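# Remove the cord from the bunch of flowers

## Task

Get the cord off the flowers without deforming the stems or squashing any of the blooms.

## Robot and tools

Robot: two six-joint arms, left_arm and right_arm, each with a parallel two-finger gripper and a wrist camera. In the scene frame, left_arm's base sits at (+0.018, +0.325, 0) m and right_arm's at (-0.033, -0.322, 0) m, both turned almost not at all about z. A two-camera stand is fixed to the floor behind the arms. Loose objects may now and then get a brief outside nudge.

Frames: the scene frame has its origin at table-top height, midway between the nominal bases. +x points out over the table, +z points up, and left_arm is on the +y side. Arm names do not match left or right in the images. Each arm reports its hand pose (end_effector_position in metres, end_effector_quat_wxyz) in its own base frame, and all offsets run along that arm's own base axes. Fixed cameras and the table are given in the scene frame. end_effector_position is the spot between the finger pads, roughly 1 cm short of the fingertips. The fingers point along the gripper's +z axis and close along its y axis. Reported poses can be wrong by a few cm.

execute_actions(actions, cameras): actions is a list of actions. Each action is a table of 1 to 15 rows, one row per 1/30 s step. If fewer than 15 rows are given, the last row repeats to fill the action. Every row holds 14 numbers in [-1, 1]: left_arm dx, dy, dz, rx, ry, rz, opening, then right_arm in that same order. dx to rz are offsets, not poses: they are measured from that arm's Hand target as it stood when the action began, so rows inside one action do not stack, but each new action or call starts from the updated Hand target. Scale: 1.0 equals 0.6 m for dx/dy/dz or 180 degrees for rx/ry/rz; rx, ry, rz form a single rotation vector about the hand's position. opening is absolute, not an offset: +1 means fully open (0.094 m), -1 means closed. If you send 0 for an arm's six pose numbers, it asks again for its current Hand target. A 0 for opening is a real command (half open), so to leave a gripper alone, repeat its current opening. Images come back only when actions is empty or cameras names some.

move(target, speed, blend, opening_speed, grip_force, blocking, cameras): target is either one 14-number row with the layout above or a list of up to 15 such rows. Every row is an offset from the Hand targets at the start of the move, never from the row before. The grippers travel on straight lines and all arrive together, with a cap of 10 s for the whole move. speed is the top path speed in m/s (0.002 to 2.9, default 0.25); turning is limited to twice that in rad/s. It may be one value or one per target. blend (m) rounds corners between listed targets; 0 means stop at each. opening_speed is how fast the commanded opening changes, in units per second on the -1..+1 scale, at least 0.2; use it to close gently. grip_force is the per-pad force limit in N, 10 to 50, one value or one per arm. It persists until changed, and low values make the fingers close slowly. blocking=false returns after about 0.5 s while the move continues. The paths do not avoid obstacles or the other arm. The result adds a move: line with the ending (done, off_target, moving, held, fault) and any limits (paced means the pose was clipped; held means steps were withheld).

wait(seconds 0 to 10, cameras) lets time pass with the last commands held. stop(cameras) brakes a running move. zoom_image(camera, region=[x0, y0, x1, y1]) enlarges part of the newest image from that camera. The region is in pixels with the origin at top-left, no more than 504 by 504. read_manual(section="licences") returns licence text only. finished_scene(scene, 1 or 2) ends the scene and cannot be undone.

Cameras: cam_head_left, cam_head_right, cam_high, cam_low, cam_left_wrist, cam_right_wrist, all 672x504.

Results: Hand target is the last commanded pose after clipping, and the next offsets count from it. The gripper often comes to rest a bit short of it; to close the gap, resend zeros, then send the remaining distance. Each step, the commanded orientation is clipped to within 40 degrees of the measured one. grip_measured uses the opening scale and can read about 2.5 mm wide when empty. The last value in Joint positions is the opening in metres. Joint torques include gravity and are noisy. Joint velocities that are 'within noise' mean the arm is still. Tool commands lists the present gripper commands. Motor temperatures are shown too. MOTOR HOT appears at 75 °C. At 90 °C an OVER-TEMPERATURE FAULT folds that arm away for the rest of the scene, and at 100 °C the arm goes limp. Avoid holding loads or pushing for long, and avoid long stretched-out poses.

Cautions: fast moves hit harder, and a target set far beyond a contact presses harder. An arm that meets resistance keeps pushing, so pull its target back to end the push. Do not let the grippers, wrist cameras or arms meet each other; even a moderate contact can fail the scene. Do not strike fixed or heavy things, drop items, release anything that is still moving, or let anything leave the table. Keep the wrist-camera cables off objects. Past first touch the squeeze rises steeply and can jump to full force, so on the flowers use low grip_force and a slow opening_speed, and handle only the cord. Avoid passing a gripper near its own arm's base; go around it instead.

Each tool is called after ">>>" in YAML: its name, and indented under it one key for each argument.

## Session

>>> execute_actions:
  actions: []

>>> zoom_image:
  camera: "cam_head_right"
  region: [200, 170, 390, 370]

>>> zoom_image:
  camera: "cam_high"
  region: [250, 170, 450, 370]

Scene clock: 0.00 s.
left_arm: end_effector_position=(+0.3841, +0.0194, +0.1139) grip_measured=+1.000 end_effector_quat_wxyz=(+0.618, -0.043, +0.784, +0.037) | right_arm: end_effector_position=(+0.3964, -0.0244, +0.1154) grip_measured=+1.000 end_effector_quat_wxyz=(+0.617, +0.060, +0.780, -0.081)
Joint positions: left_arm=[-0.008 1.499 0.278 0.985 -0.119 -0.024 0.094] | right_arm=[0.048 1.561 0.333 0.993 0.249 0.003 0.094]
Joint velocities: within noise
Joint torques (N m): no reading
Motor temperatures (°C): left_arm=[27 30 30 25 24 26 27] | right_arm=[24 26 29 27 26 24 27]
Heat: left arm: 30 °C; right arm: 29 °C.
Hand target: left_arm +0.3870, +0.0195, +0.1222; +0.628, -0.044, +0.776, +0.036 | right_arm +0.3964, -0.0246, +0.1145; +0.615, +0.059, +0.782, -0.082
Tool commands: left_gripper/opening=+1.0 right_gripper/opening=+1.0
camera_calibration:
cam_left_wrist: T_world_to_cam=[[0.115786, -0.993208, -0.0114351, -0.0223789], [-0.627051, -0.0641618, -0.776331, 0.369655], [0.770325, 0.0970584, -0.630221, -0.138503], [0, 0, 0, 1]] pos_world=[0.341076, 0.0149337, 0.199432]
cam_right_wrist: T_world_to_cam=[[-0.189212, -0.980387, 0.0551285, 0.0440376], [-0.608716, 0.0730568, -0.790018, 0.373995], [0.770496, -0.183039, -0.6106, -0.15116], [0, 0, 0, 1]] pos_world=[0.352458, -0.0118172, 0.200736]

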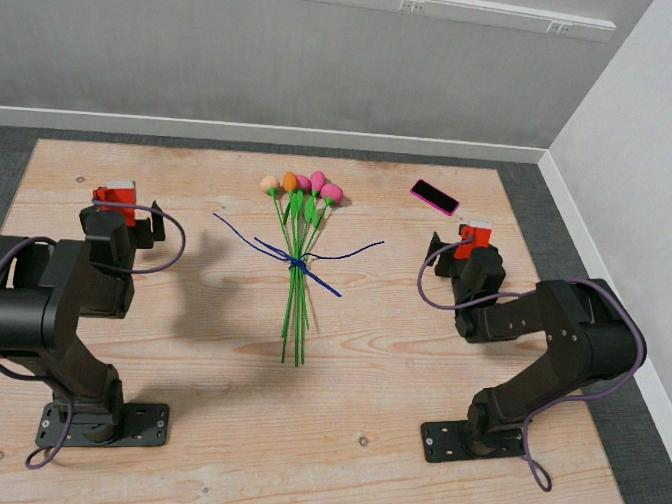

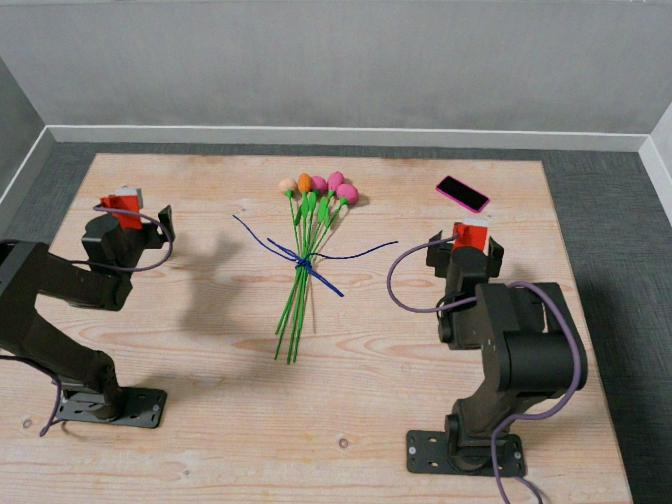

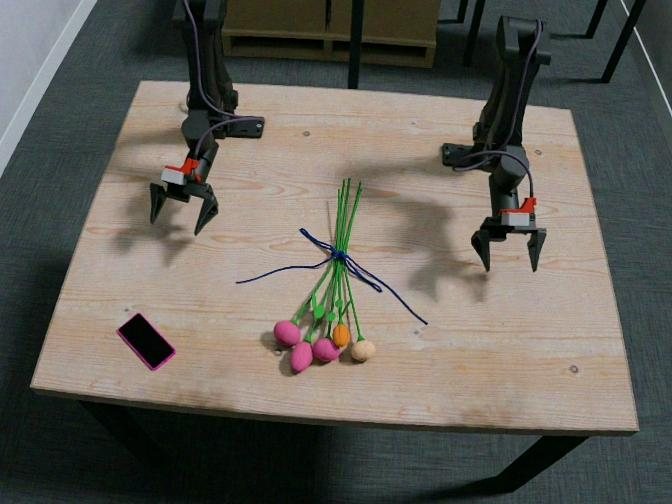

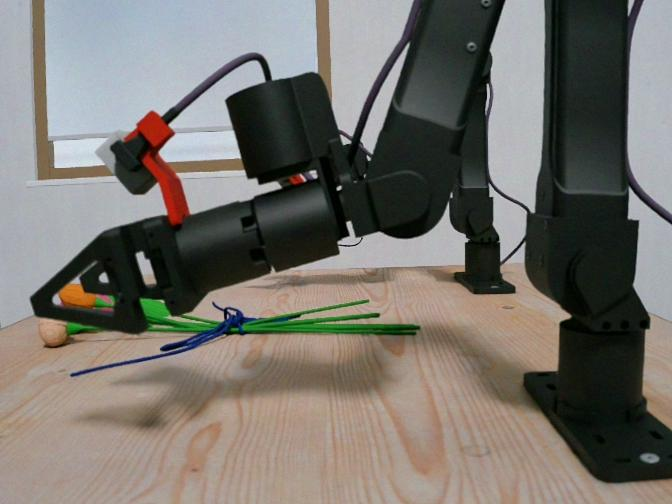

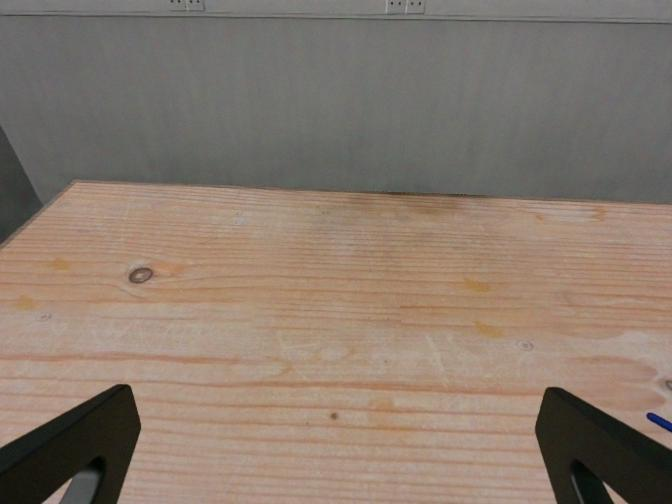

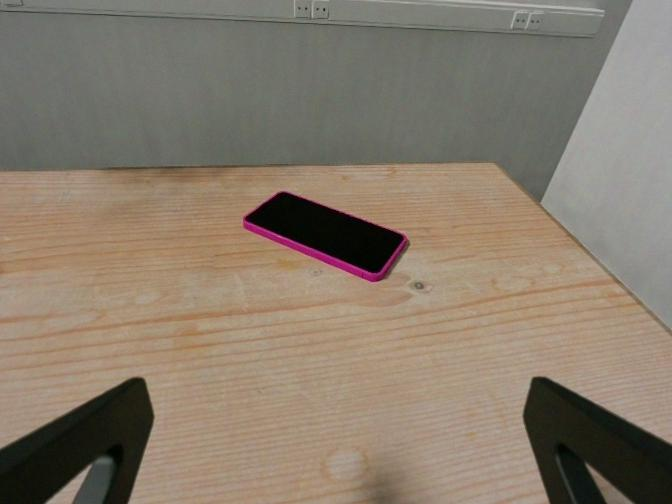

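Scaled by 2.520 from the camera's 672x504 image, which has a finer 960x720 frame.

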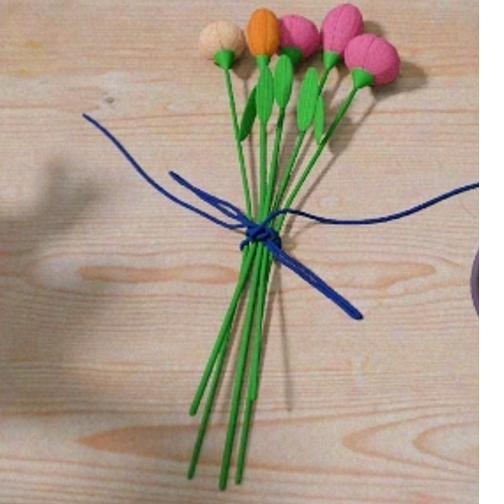

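Scaled by 2.520 from the camera's 672x504 image, which has a finer 960x720 frame.

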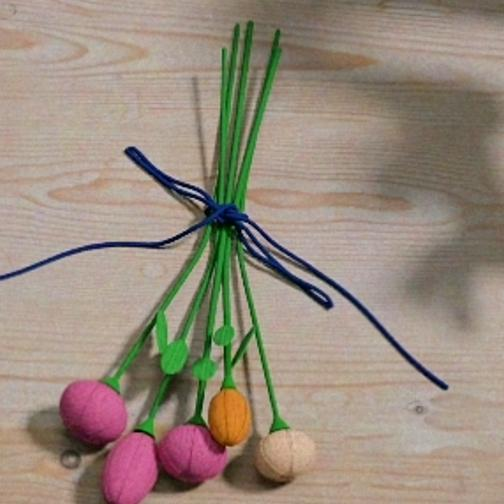

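>>> move:
  target:
    - [0.06,-0.12,0.09,-0.1,0.2,0.09,-0.3,0.04,0.12,0.09,0.14,0.17,-0.13,-0.3]
    - [0.1172,-0.268,0.017,-0.1974,0.3945,0.1869,-0.3,0.0827,0.2543,0.026,0.2809,0.3395,-0.2589,-0.3]
  speed: 0.3
  blend: [0.04,0]
  cameras: ["cam_left_wrist","cam_right_wrist","cam_low","cam_high"]

Scene clock: 4.53 s.
left_arm: end_effector_position=(+0.4536, -0.1401, +0.1282) grip_measured=-0.298 end_effector_quat_wxyz=(+0.033, -0.391, +0.919, -0.029) | right_arm: end_effector_position=(+0.4460, +0.1298, +0.1392) grip_measured=-0.298 end_effector_quat_wxyz=(+0.033, +0.522, +0.852, +0.032)
Joint positions: left_arm=[-0.301 2.395 2.478 -1.566 0.001 -1.106 0.033] | right_arm=[0.283 2.331 2.408 -1.555 0.005 1.382 0.033]
Joint torques (N m): left_arm=[-0.23 -13.24 9.18 0.33 0.09 -0.11] | right_arm=[-0.62 -11.58 7.46 0.28 -0.12 0.11]
Heat: left arm: 31 °C; right arm: 29 °C.
Hand target: left_arm +0.4572, -0.1413, +0.1322; -0.001, -0.395, +0.918, +0.000 | right_arm +0.4460, +0.1280, +0.1302; +0.000, +0.530, +0.848, +0.000
Off the commanded pose: left_arm 0.006 m, 5 deg | right_arm 0.009 m, 5 deg.
joint sent to its limit (left arm) — joint 4 (wrist pitch), lower limit. The joint targets are off in orientation, not in position.
joint sent to its limit (right arm) — joint 4 (wrist pitch), lower limit. The joint targets are off in orientation, not in position.
move: off_target (left_arm, right_arm)
camera_calibration:
cam_left_wrist: T_world_to_cam=[[0.713586, -0.696629, 0.0741796, -0.429209], [-0.66215, -0.636081, 0.39618, 0.199604], [-0.228806, -0.331826, -0.915172, 0.262103], [0, 0, 0, 1]] pos_world=[0.498416, -0.0850629, 0.192628]
cam_right_wrist: T_world_to_cam=[[-0.885377, -0.455331, -0.0937114, 0.466388], [-0.452856, 0.79924, 0.395142, 0.0830805], [-0.105023, 0.392287, -0.913828, 0.211461], [0, 0, 0, 1]] pos_world=[0.47276, 0.0630062, 0.204116]
Images, in order (width x height): cam_high 672x504, cam_low 672x504, cam_left_wrist 672x504, cam_right_wrist 672x504.

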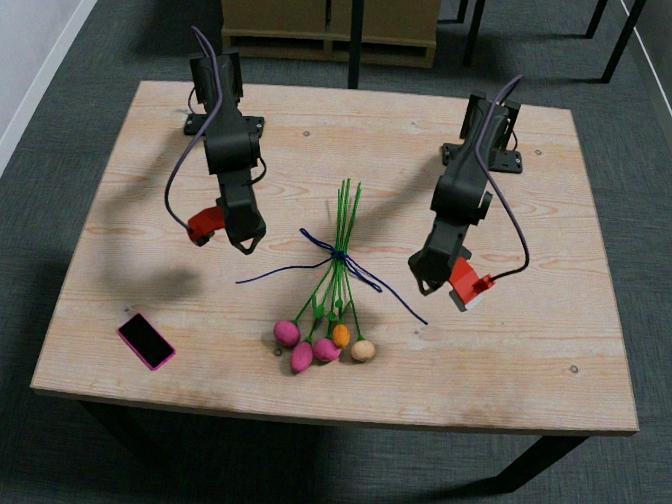

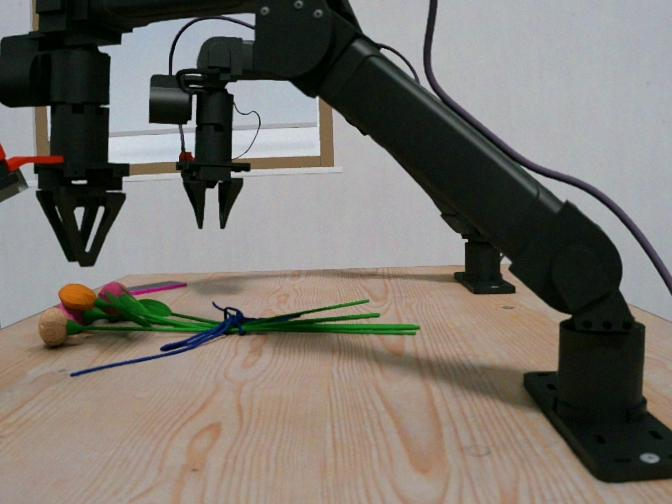

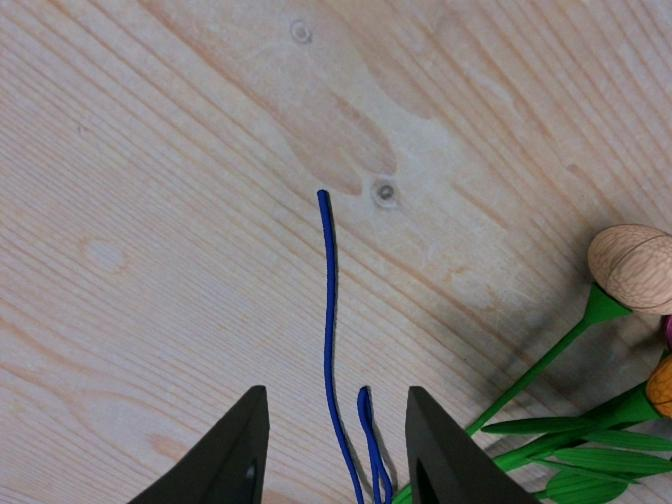

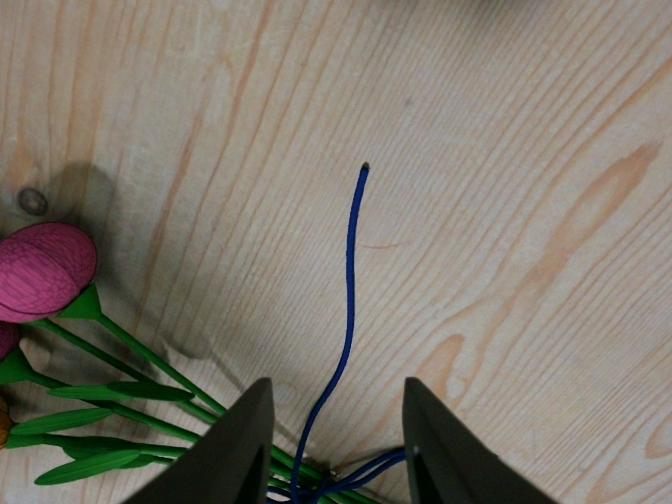

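>>> move:
  target: [-0.003,-0.0138,-0.155,0,0,0,-0.3,0.0073,-0.0115,-0.167,0,0,0,-0.3]
  speed: 0.2
  cameras: ["cam_left_wrist","cam_right_wrist"]

Scene clock: 8.03 s.
left_arm: end_effector_position=(+0.4543, -0.1473, +0.0424) grip_measured=-0.298 end_effector_quat_wxyz=(-0.003, -0.394, +0.919, +0.001) | right_arm: end_effector_position=(+0.4512, +0.1231, +0.0461) grip_measured=-0.298 end_effector_quat_wxyz=(+0.010, +0.530, +0.848, +0.009)
Joint positions: left_arm=[-0.315 2.472 2.274 -1.377 0.003 -1.123 0.033] | right_arm=[0.265 2.368 2.102 -1.278 0.003 1.382 0.033]
Joint torques (N m): left_arm=[-0.7 -14.72 6.13 0.35 0.04 -0.11] | right_arm=[-0.49 -12.37 4.98 0.44 -0.06 -0.07]
Heat: left arm: 31 °C; right arm: 30 °C.
Hand target: left_arm +0.4555, -0.1496, +0.0393; -0.001, -0.395, +0.918, +0.000 | right_arm +0.4505, +0.1211, +0.0301; +0.000, +0.530, +0.848, +0.000
Off the commanded pose: left_arm 0.004 m, 0 deg | right_arm 0.016 m, 2 deg.
move: off_target (right_arm)
camera_calibration:
cam_left_wrist: T_world_to_cam=[[0.71915, -0.694816, -0.00730953, -0.42722], [-0.622721, -0.649125, 0.43687, 0.207932], [-0.308289, -0.309623, -0.899495, 0.220081], [0, 0, 0, 1]] pos_world=[0.504567, -0.0937232, 0.104]
cam_right_wrist: T_world_to_cam=[[-0.897112, -0.440795, -0.0298241, 0.459709], [-0.413187, 0.81319, 0.409877, 0.107218], [-0.156419, 0.380028, -0.911653, 0.154111], [0, 0, 0, 1]] pos_world=[0.480817, 0.0568824, 0.11026]
Images, in order (width x height): cam_left_wrist 672x504, cam_right_wrist 672x504.

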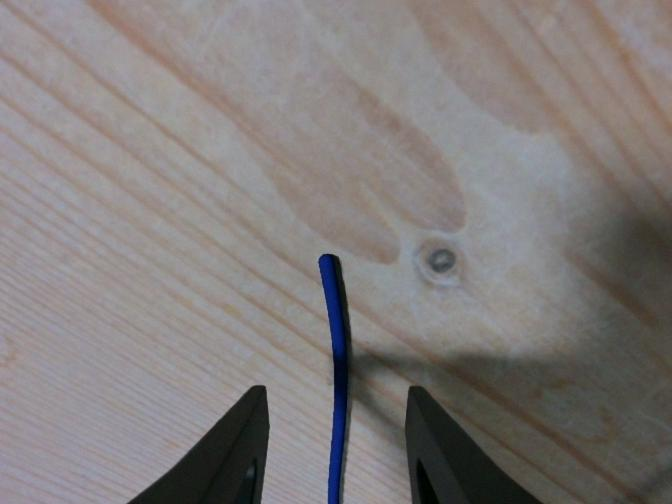

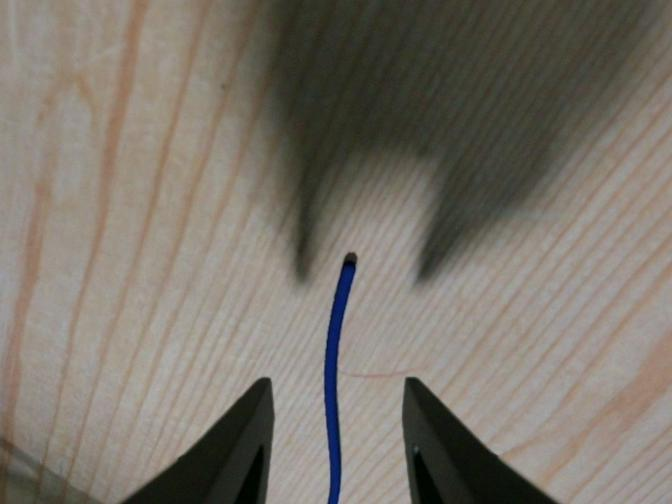

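>>> move:
  target: [-0.001,0,-0.043,0,0,0,-0.3,-0.001,0,-0.04,0,0,0,-0.3]
  speed: 0.1
  cameras: ["cam_left_wrist","cam_right_wrist"]

Scene clock: 9.23 s.
left_arm: end_effector_position=(+0.4561, -0.1479, +0.0186) grip_measured=-0.298 end_effector_quat_wxyz=(+0.000, -0.394, +0.919, -0.002) | right_arm: end_effector_position=(+0.4542, +0.1240, +0.0285) grip_measured=-0.298 end_effector_quat_wxyz=(+0.016, +0.530, +0.848, +0.015)
Joint positions: left_arm=[-0.315 2.472 2.179 -1.275 0.003 -1.124 0.033] | right_arm=[0.265 2.368 2.032 -1.19 0.003 1.382 0.033]
Joint torques (N m): left_arm=[-0.53 -14.38 5.23 0.46 0.03 -0.15] | right_arm=[-0.46 -11.75 4.42 0.52 -0.07 -0.06]
Heat: left arm: 31 °C; right arm: 30 °C.
Hand target: left_arm +0.4548, -0.1496, +0.0135; -0.001, -0.395, +0.919, +0.000 | right_arm +0.4498, +0.1212, +0.0061; +0.000, +0.530, +0.848, +0.000
Off the commanded pose: left_arm 0.006 m, 0 deg | right_arm 0.023 m, 3 deg.
move: off_target (right_arm)
camera_calibration:
cam_left_wrist: T_world_to_cam=[[0.719744, -0.694239, -0.0000477662, -0.429375], [-0.625532, -0.648542, 0.433708, 0.220424], [-0.301128, -0.312129, -0.901053, 0.195453], [0, 0, 0, 1]] pos_world=[0.505779, -0.0941277, 0.080493]
cam_right_wrist: T_world_to_cam=[[-0.896478, -0.440602, -0.046879, 0.462551], [-0.419908, 0.811037, 0.407304, 0.118307], [-0.141438, 0.384824, -0.912089, 0.130854], [0, 0, 0, 1]] pos_world=[0.482853, 0.0574937, 0.0928473]
Images, in order (width x height): cam_left_wrist 672x504, cam_right_wrist 672x504.

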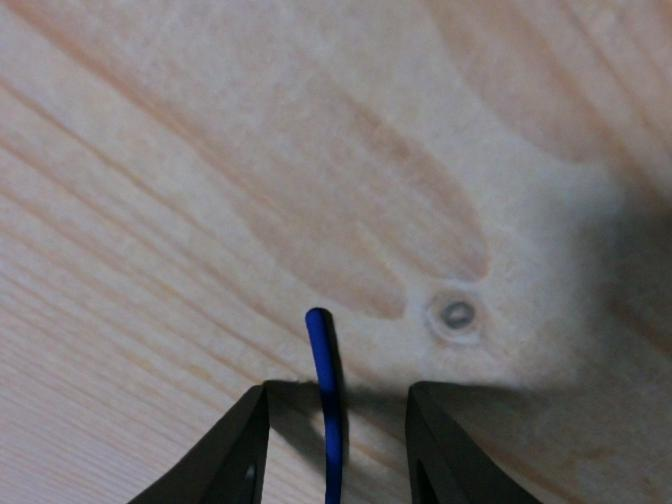

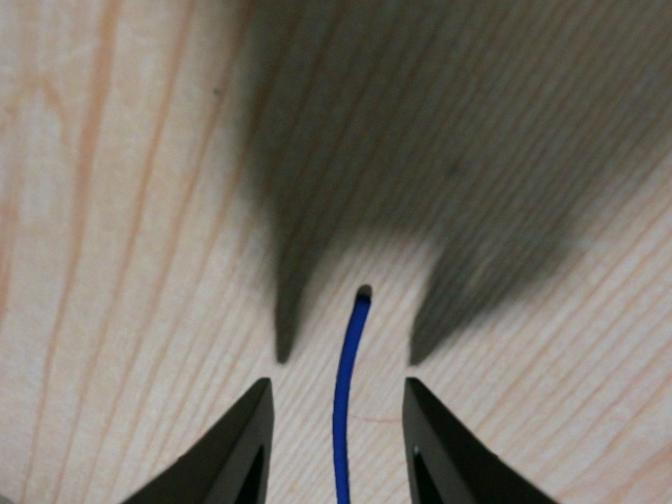

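>>> move:
  target: [-0.002,0,-0.012,0,0,0,-0.3,-0.003,0,-0.016,0,0,0,-0.3]
  speed: 0.06
  cameras: ["cam_left_wrist","cam_right_wrist"]

Scene clock: 10.20 s.
left_arm: end_effector_position=(+0.4562, -0.1479, +0.0155) grip_measured=-0.298 end_effector_quat_wxyz=(+0.001, -0.394, +0.919, -0.003) | right_arm: end_effector_position=(+0.4529, +0.1237, +0.0191) grip_measured=-0.298 end_effector_quat_wxyz=(+0.016, +0.530, +0.848, +0.015)
Joint positions: left_arm=[-0.315 2.472 2.167 -1.261 0.003 -1.125 0.033] | right_arm=[0.265 2.368 1.994 -1.154 0.003 1.382 0.033]
Joint torques (N m): left_arm=[-0.64 -15.06 4.01 0.61 0.03 -0.11] | right_arm=[-0.31 -11.58 4.25 0.5 -0.05 -0.06]
Heat: left arm: 31 °C; right arm: 30 °C.
Hand target: left_arm +0.4537, -0.1496, +0.0063; -0.001, -0.395, +0.919, +0.000 | right_arm +0.4481, +0.1212, -0.0034; +0.000, +0.530, +0.848, +0.000
Off the commanded pose: left_arm 0.010 m, 0 deg | right_arm 0.023 m, 2 deg.
move: off_target (right_arm)
camera_calibration:
cam_left_wrist: T_world_to_cam=[[0.720275, -0.693688, 0.000930954, -0.429669], [-0.625495, -0.648887, 0.433246, 0.221754], [-0.299933, -0.312638, -0.901275, 0.192024], [0, 0, 0, 1]] pos_world=[0.50578, -0.0941287, 0.0773921]
cam_right_wrist: T_world_to_cam=[[-0.896544, -0.440587, -0.0457364, 0.460746], [-0.41943, 0.811191, 0.407489, 0.121578], [-0.142434, 0.384515, -0.912064, 0.122707], [0, 0, 0, 1]] pos_world=[0.48155, 0.057193, 0.0834481]
Images, in order (width x height): cam_left_wrist 672x504, cam_right_wrist 672x504.

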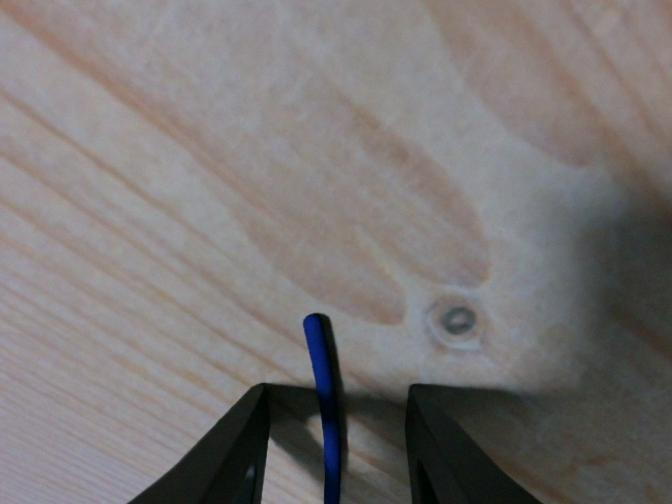

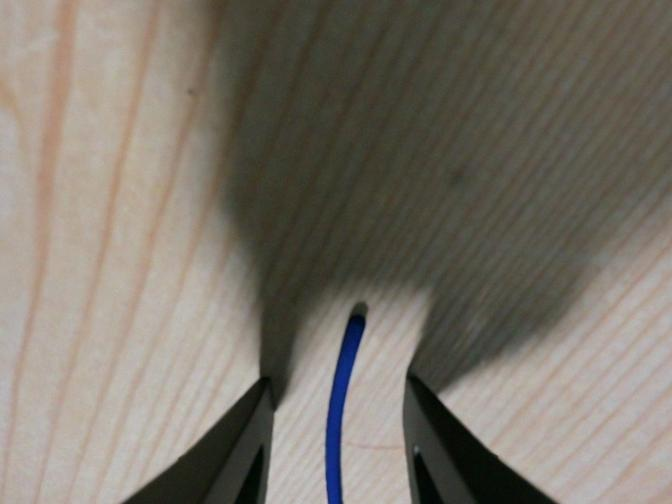

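>>> move:
  target:
    - [0.001,0,0.004,0,0,0,-0.3,-0.001,0,-0.001,0,0,0,-0.3]
    - [0.001,0,0.004,0,0,0,-1,-0.001,0,-0.001,0,0,0,-1]
  speed: 0.06
  opening_speed: 1.0
  grip_force: 30
  cameras: ["cam_left_wrist","cam_right_wrist"]

Scene clock: 13.03 s.
left_arm: end_effector_position=(+0.4557, -0.1478, +0.0155) grip_measured=-0.920 end_effector_quat_wxyz=(+0.000, -0.394, +0.919, -0.002) | right_arm: end_effector_position=(+0.4545, +0.1241, +0.0192) grip_measured=-0.926 end_effector_quat_wxyz=(+0.018, +0.530, +0.848, +0.017)
Joint positions: left_arm=[-0.315 2.472 2.167 -1.263 0.003 -1.125 0.004] | right_arm=[0.265 2.368 1.994 -1.147 0.003 1.382 0.003]
Joint torques (N m): left_arm=[-0.57 -14.52 4.9 0.55 0.02 -0.08] | right_arm=[-0.38 -11.89 3.95 0.51 -0.04 -0.04]
Heat: left arm: 31 °C; right arm: 30 °C.
Hand target: left_arm +0.4543, -0.1496, +0.0087; -0.001, -0.395, +0.919, +0.000 | right_arm +0.4476, +0.1212, -0.0040; +0.000, +0.530, +0.848, +0.000
Off the commanded pose: left_arm 0.007 m, 0 deg | right_arm 0.024 m, 3 deg.
grip_force (N): 30, 30
move: off_target (right_arm); target 2's new opening was sent with right_arm's hand 0.024 m and 3 deg from that target
camera_calibration:
cam_left_wrist: T_world_to_cam=[[0.720502, -0.693453, -0.000722416, -0.429345], [-0.624511, -0.649323, 0.434011, 0.221075], [-0.301435, -0.312255, -0.900907, 0.192642], [0, 0, 0, 1]] pos_world=[0.505477, -0.094028, 0.0772936]
cam_right_wrist: T_world_to_cam=[[-0.896205, -0.440572, -0.0520881, 0.462338], [-0.42204, 0.810483, 0.406201, 0.12321], [-0.136744, 0.386022, -0.912298, 0.120037], [0, 0, 0, 1]] pos_world=[0.482764, 0.0574965, 0.0835436]
Images, in order (width x height): cam_left_wrist 672x504, cam_right_wrist 672x504.

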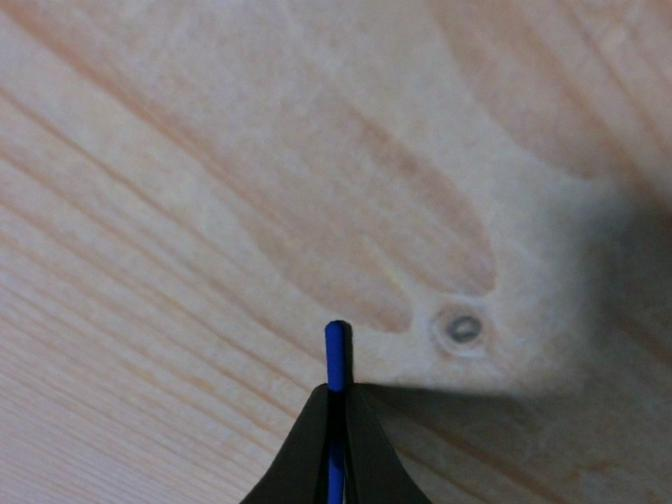

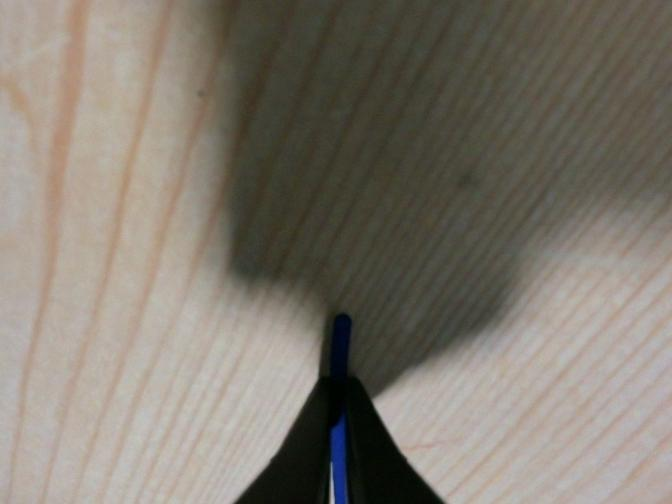

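>>> move:
  target:
    - [-0.03,0.01,0.05,0,0,0.05,-1,-0.02,-0.005,0.075,0,0,-0.03,-1]
    - [-0.184,0.0623,0.05,0,0,0.194,-1,-0.1025,-0.0285,0.075,0,0,-0.117,-1]
    - [-0.184,0.15,0.05,0,0,0.194,-1,-0.1025,-0.12,0.075,0,0,-0.117,-1]
  speed: 0.07
  blend: [0.01,0.01,0]
  cameras: ["cam_head_left","cam_head_right","cam_high","cam_low"]

>>> zoom_image:
  camera: "cam_head_right"
  region: [210, 215, 400, 325]

Scene clock: 19.90 s.
left_arm: end_effector_position=(+0.3427, -0.0612, +0.0285) grip_measured=-0.922 end_effector_quat_wxyz=(-0.014, -0.655, +0.756, +0.012) | right_arm: end_effector_position=(+0.3859, +0.0501, +0.0312) grip_measured=-0.927 end_effector_quat_wxyz=(-0.010, +0.678, +0.735, -0.011)
Joint positions: left_arm=[-0.176 1.958 1.377 -1.026 0.008 -1.603 0.004] | right_arm=[0.126 2.1 1.6 -1.101 -0.002 1.616 0.003]
Joint torques (N m): left_arm=[0.46 -14.39 4.86 0.34 -0.01 0.04] | right_arm=[-0.16 -16.39 3.93 0.35 0 -0.07]
Heat: left arm: 32 °C; right arm: 30 °C.
Hand target: left_arm +0.3439, -0.0596, +0.0387; -0.001, -0.653, +0.758, +0.000 | right_arm +0.3860, +0.0490, +0.0409; +0.000, +0.676, +0.737, +0.000
Off the commanded pose: left_arm 0.010 m, 2 deg | right_arm 0.010 m, 2 deg.
grip_force (N): 30, 30
move: done
Images, in order (width x height): cam_head_left 672x504, cam_head_right 672x504, cam_high 672x504, cam_low 672x504.

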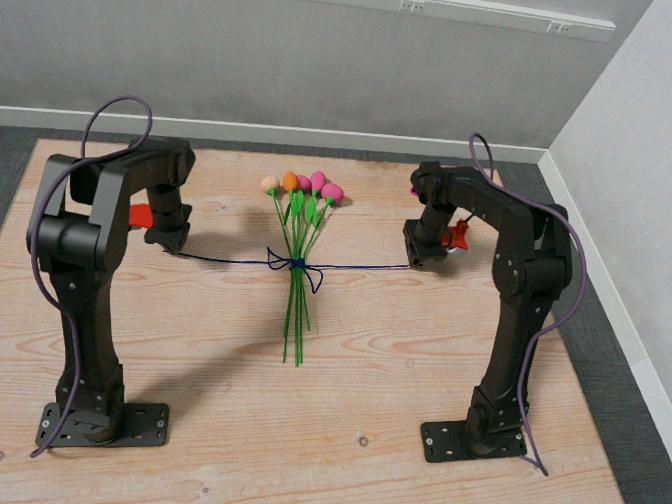

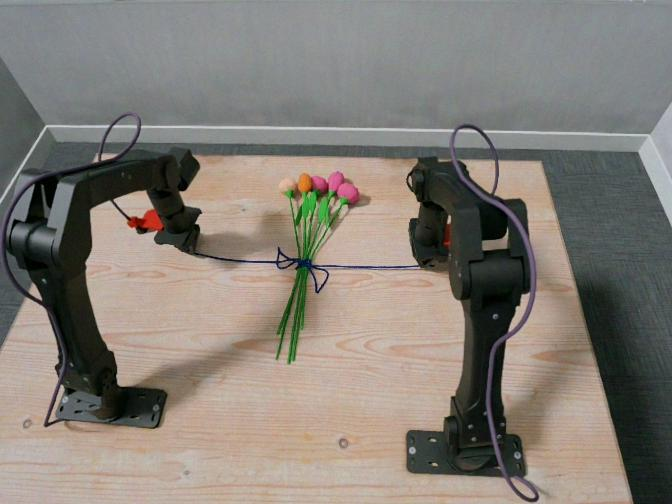

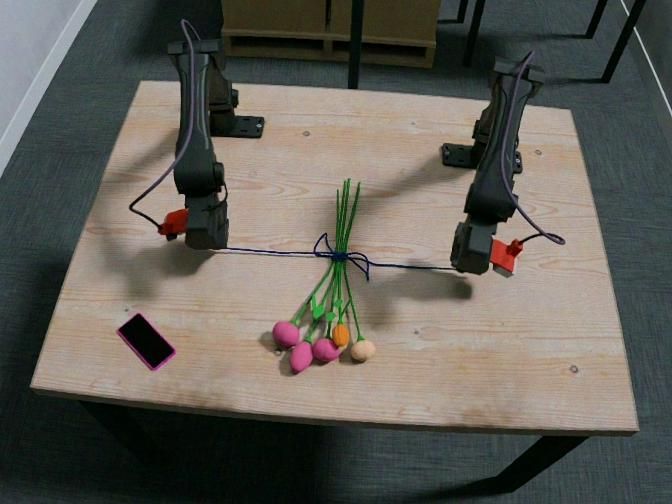

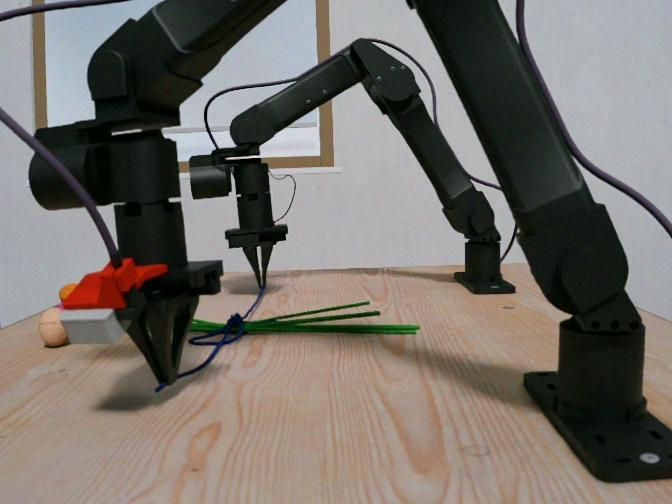

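Scaled by 2.653 from the camera's 672x504 image, which has a finer 960x720 frame.

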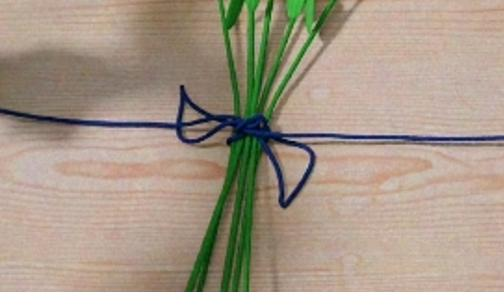

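>>> move:
  target: [0,0.11,0.0,0,0,0.0,-1,0,-0.11,0.0,0,0,0,-1]
  speed: 0.07
  cameras: ["cam_head_left","cam_head_right","cam_high"]

>>> zoom_image:
  camera: "cam_head_right"
  region: [260, 235, 350, 295]

>>> zoom_image:
  camera: "cam_high"
  region: [290, 220, 390, 290]

Scene clock: 21.70 s.
left_arm: end_effector_position=(+0.3424, +0.0046, +0.0285) grip_measured=-0.922 end_effector_quat_wxyz=(-0.017, -0.655, +0.756, +0.009) | right_arm: end_effector_position=(+0.3854, -0.0154, +0.0312) grip_measured=-0.927 end_effector_quat_wxyz=(-0.014, +0.678, +0.735, -0.009)
Joint positions: left_arm=[0.015 1.94 1.352 -1.021 0.008 -1.413 0.004] | right_arm=[-0.044 2.089 1.582 -1.097 -0.003 1.446 0.003]
Joint torques (N m): left_arm=[0.05 -14.49 4.89 0.28 0.01 0.05] | right_arm=[-0.14 -16.13 4.08 0.36 0.02 -0.11]
Heat: left arm: 32 °C; right arm: 30 °C.
Hand target: left_arm +0.3438, +0.0064, +0.0387; -0.001, -0.653, +0.758, +0.000 | right_arm +0.3860, -0.0168, +0.0409; +0.000, +0.676, +0.737, +0.000
Off the commanded pose: left_arm 0.010 m, 2 deg | right_arm 0.010 m, 2 deg.
grip_force (N): 30, 30
move: done
Images, in order (width x height): cam_head_left 672x504, cam_head_right 672x504, cam_high 672x504.

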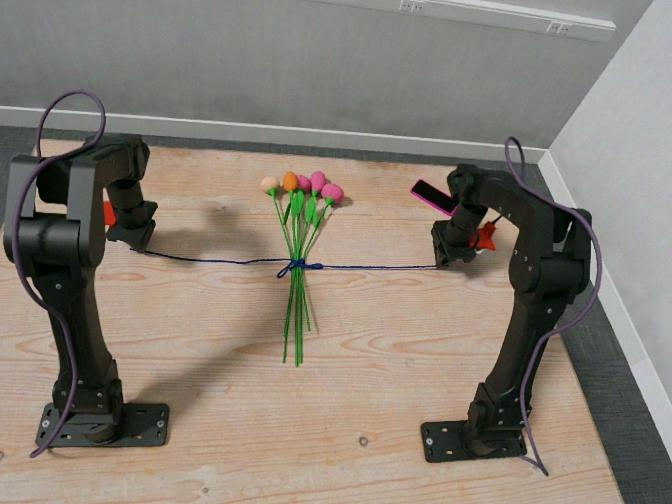

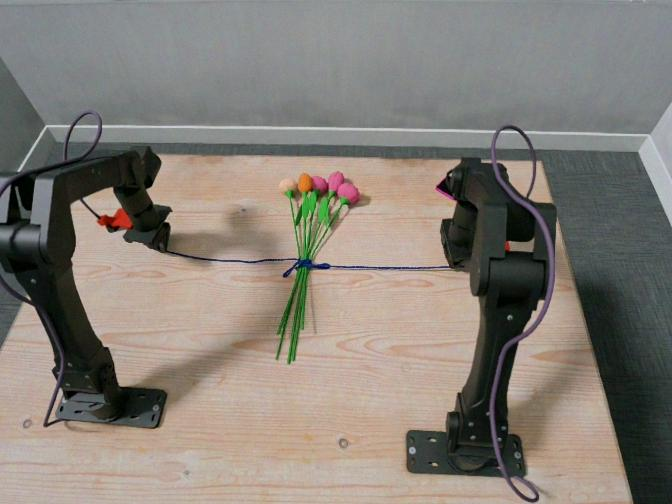

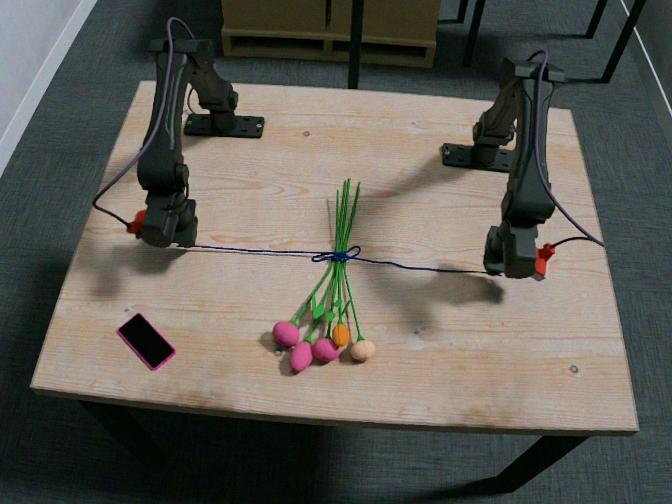

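Scaled by 5.600 from the camera's 672x504 image, which has a finer 960x720 frame.

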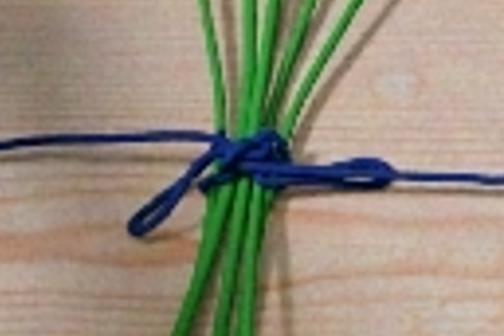

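Scaled by 5.040 from the camera's 672x504 image, which has a finer 960x720 frame.

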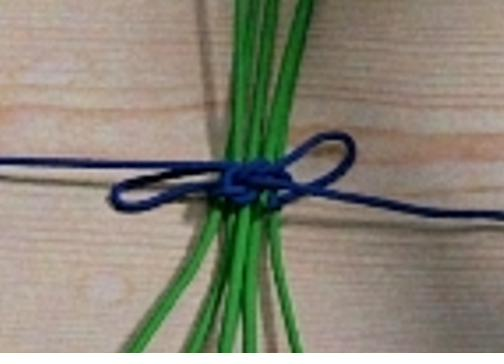

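Continue in smaller steps.

>>> move:
  target: [0,0.07,0.0,0,0,0.0,-1,0,-0.07,0.0,0,0,0,-1]
  speed: 0.06
  cameras: ["cam_head_left","cam_head_right","cam_high"]

>>> zoom_image:
  camera: "cam_head_right"
  region: [260, 235, 350, 295]

>>> zoom_image:
  camera: "cam_high"
  region: [290, 220, 390, 290]

Scene clock: 23.17 s.
left_arm: end_effector_position=(+0.3394, +0.0456, +0.0285) grip_measured=-0.922 end_effector_quat_wxyz=(-0.018, -0.654, +0.756, +0.007) | right_arm: end_effector_position=(+0.3815, -0.0565, +0.0312) grip_measured=-0.927 end_effector_quat_wxyz=(-0.015, +0.678, +0.735, -0.008)
Joint positions: left_arm=[0.135 1.94 1.352 -1.021 0.008 -1.292 0.004] | right_arm=[-0.151 2.089 1.582 -1.097 -0.004 1.338 0.003]
Joint torques (N m): left_arm=[0.44 -13.16 6.08 0.32 -0.04 -0.01] | right_arm=[-0.27 -14.76 5.76 0.25 -0.01 -0.08]
Heat: left arm: 32 °C; right arm: 30 °C.
Hand target: left_arm +0.3438, +0.0484, +0.0387; -0.001, -0.653, +0.758, +0.000 | right_arm +0.3860, -0.0588, +0.0409; +0.000, +0.676, +0.737, +0.000
Off the commanded pose: left_arm 0.011 m, 2 deg | right_arm 0.011 m, 2 deg.
grip_force (N): 30, 30
move: off_target (left_arm, right_arm)
Images, in order (width x height): cam_head_left 672x504, cam_head_right 672x504, cam_high 672x504.

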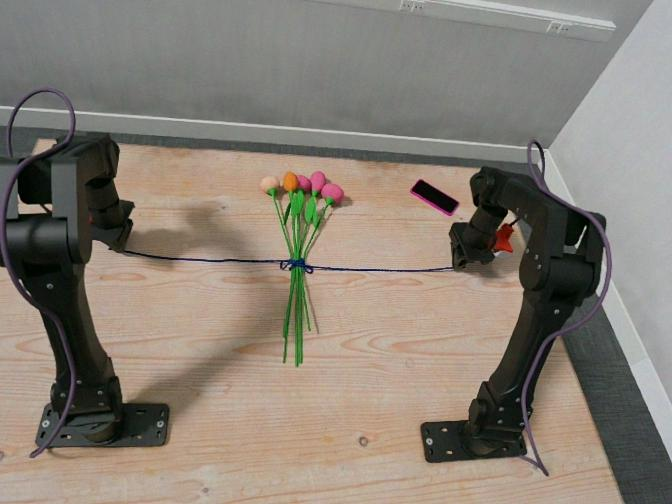

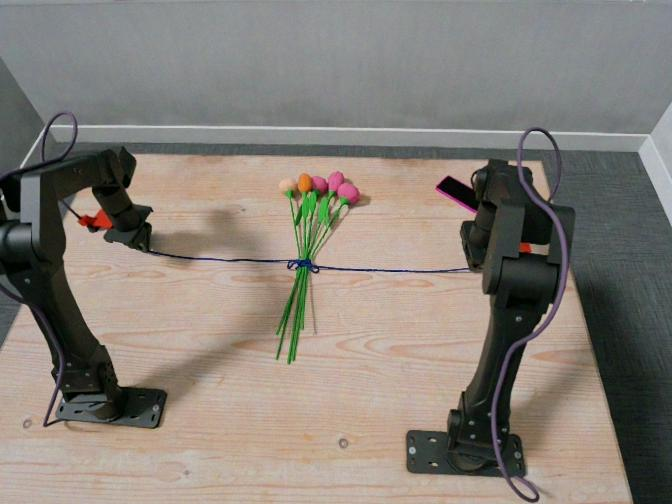

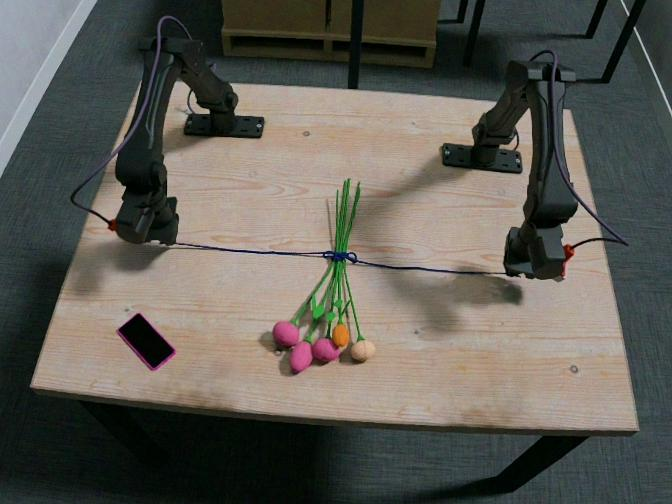

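Scaled by 5.600 from the camera's 672x504 image, which has a finer 960x720 frame.

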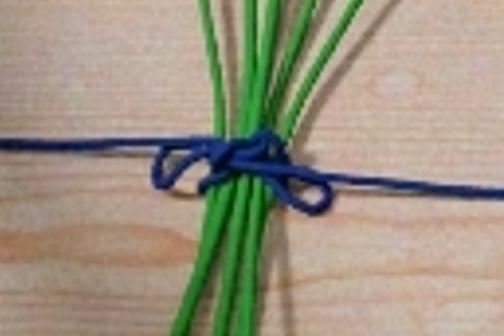

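Scaled by 5.040 from the camera's 672x504 image, which has a finer 960x720 frame.

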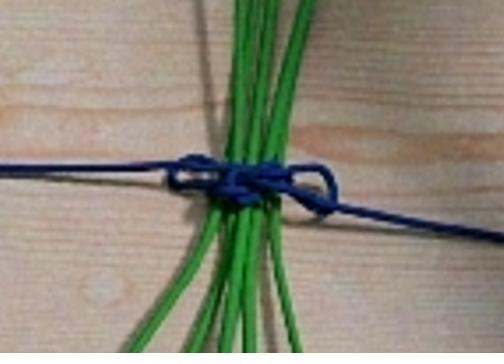

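>>> move:
  target: [0,0.05,0.0,0,0,0.0,-1,0,-0.05,0.0,0,0,0,-1]
  speed: 0.06
  cameras: ["cam_head_left","cam_head_right","cam_high"]

>>> zoom_image:
  camera: "cam_head_right"
  region: [260, 235, 350, 295]

>>> zoom_image:
  camera: "cam_high"
  region: [290, 220, 390, 290]

Scene clock: 24.53 s.
left_arm: end_effector_position=(+0.3343, +0.0741, +0.0285) grip_measured=-0.922 end_effector_quat_wxyz=(-0.019, -0.655, +0.756, +0.006) | right_arm: end_effector_position=(+0.3804, -0.0860, +0.0344) grip_measured=-0.927 end_effector_quat_wxyz=(-0.009, +0.678, +0.735, -0.003)
Joint positions: left_arm=[0.22 1.94 1.352 -1.021 0.008 -1.208 0.004] | right_arm=[-0.227 2.089 1.596 -1.097 -0.004 1.263 0.003]
Joint torques (N m): left_arm=[0.06 -11.26 8.28 0.14 -0.09 0.08] | right_arm=[-0.2 -12.68 7.32 0.2 -0.01 -0.07]
Heat: left arm: 32 °C; right arm: 30 °C.
Hand target: left_arm +0.3438, +0.0784, +0.0387; -0.001, -0.653, +0.758, +0.000 | right_arm +0.3860, -0.0890, +0.0410; +0.000, +0.676, +0.737, +0.000
Off the commanded pose: left_arm 0.015 m, 2 deg | right_arm 0.009 m, 1 deg.
grip_force (N): 30, 30
move: off_target (left_arm)
Images, in order (width x height): cam_head_left 672x504, cam_head_right 672x504, cam_high 672x504.

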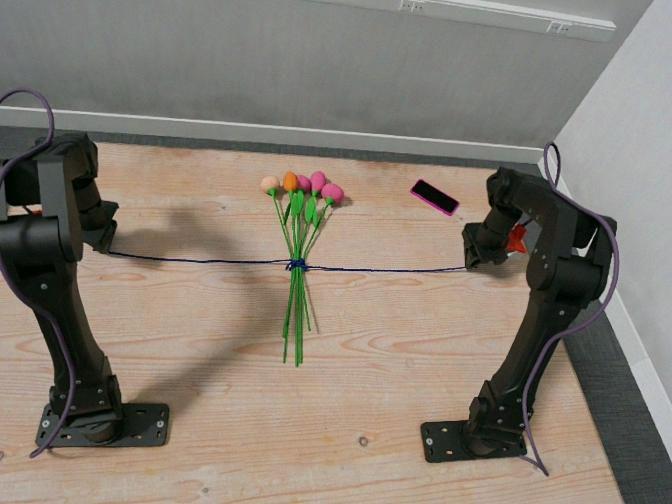

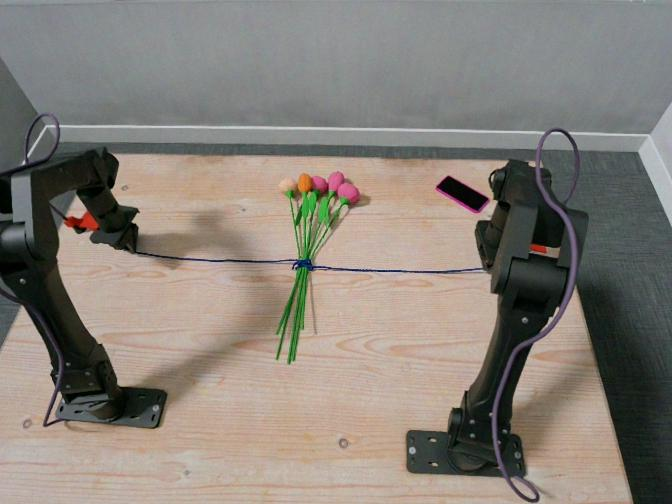

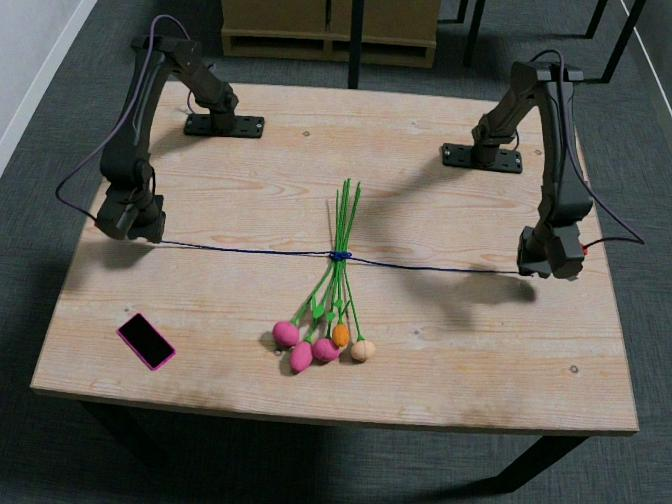

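Scaled by 5.600 from the camera's 672x504 image, which has a finer 960x720 frame.

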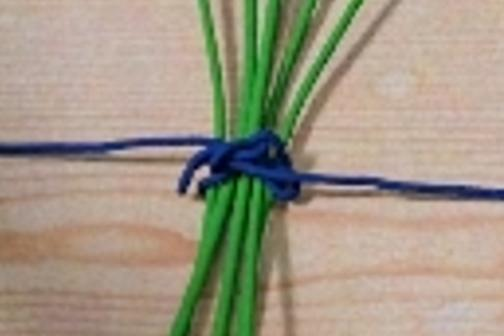

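Scaled by 5.040 from the camera's 672x504 image, which has a finer 960x720 frame.

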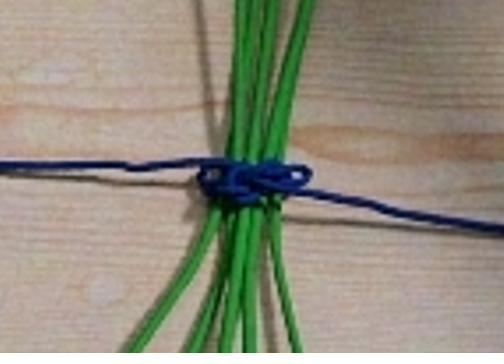

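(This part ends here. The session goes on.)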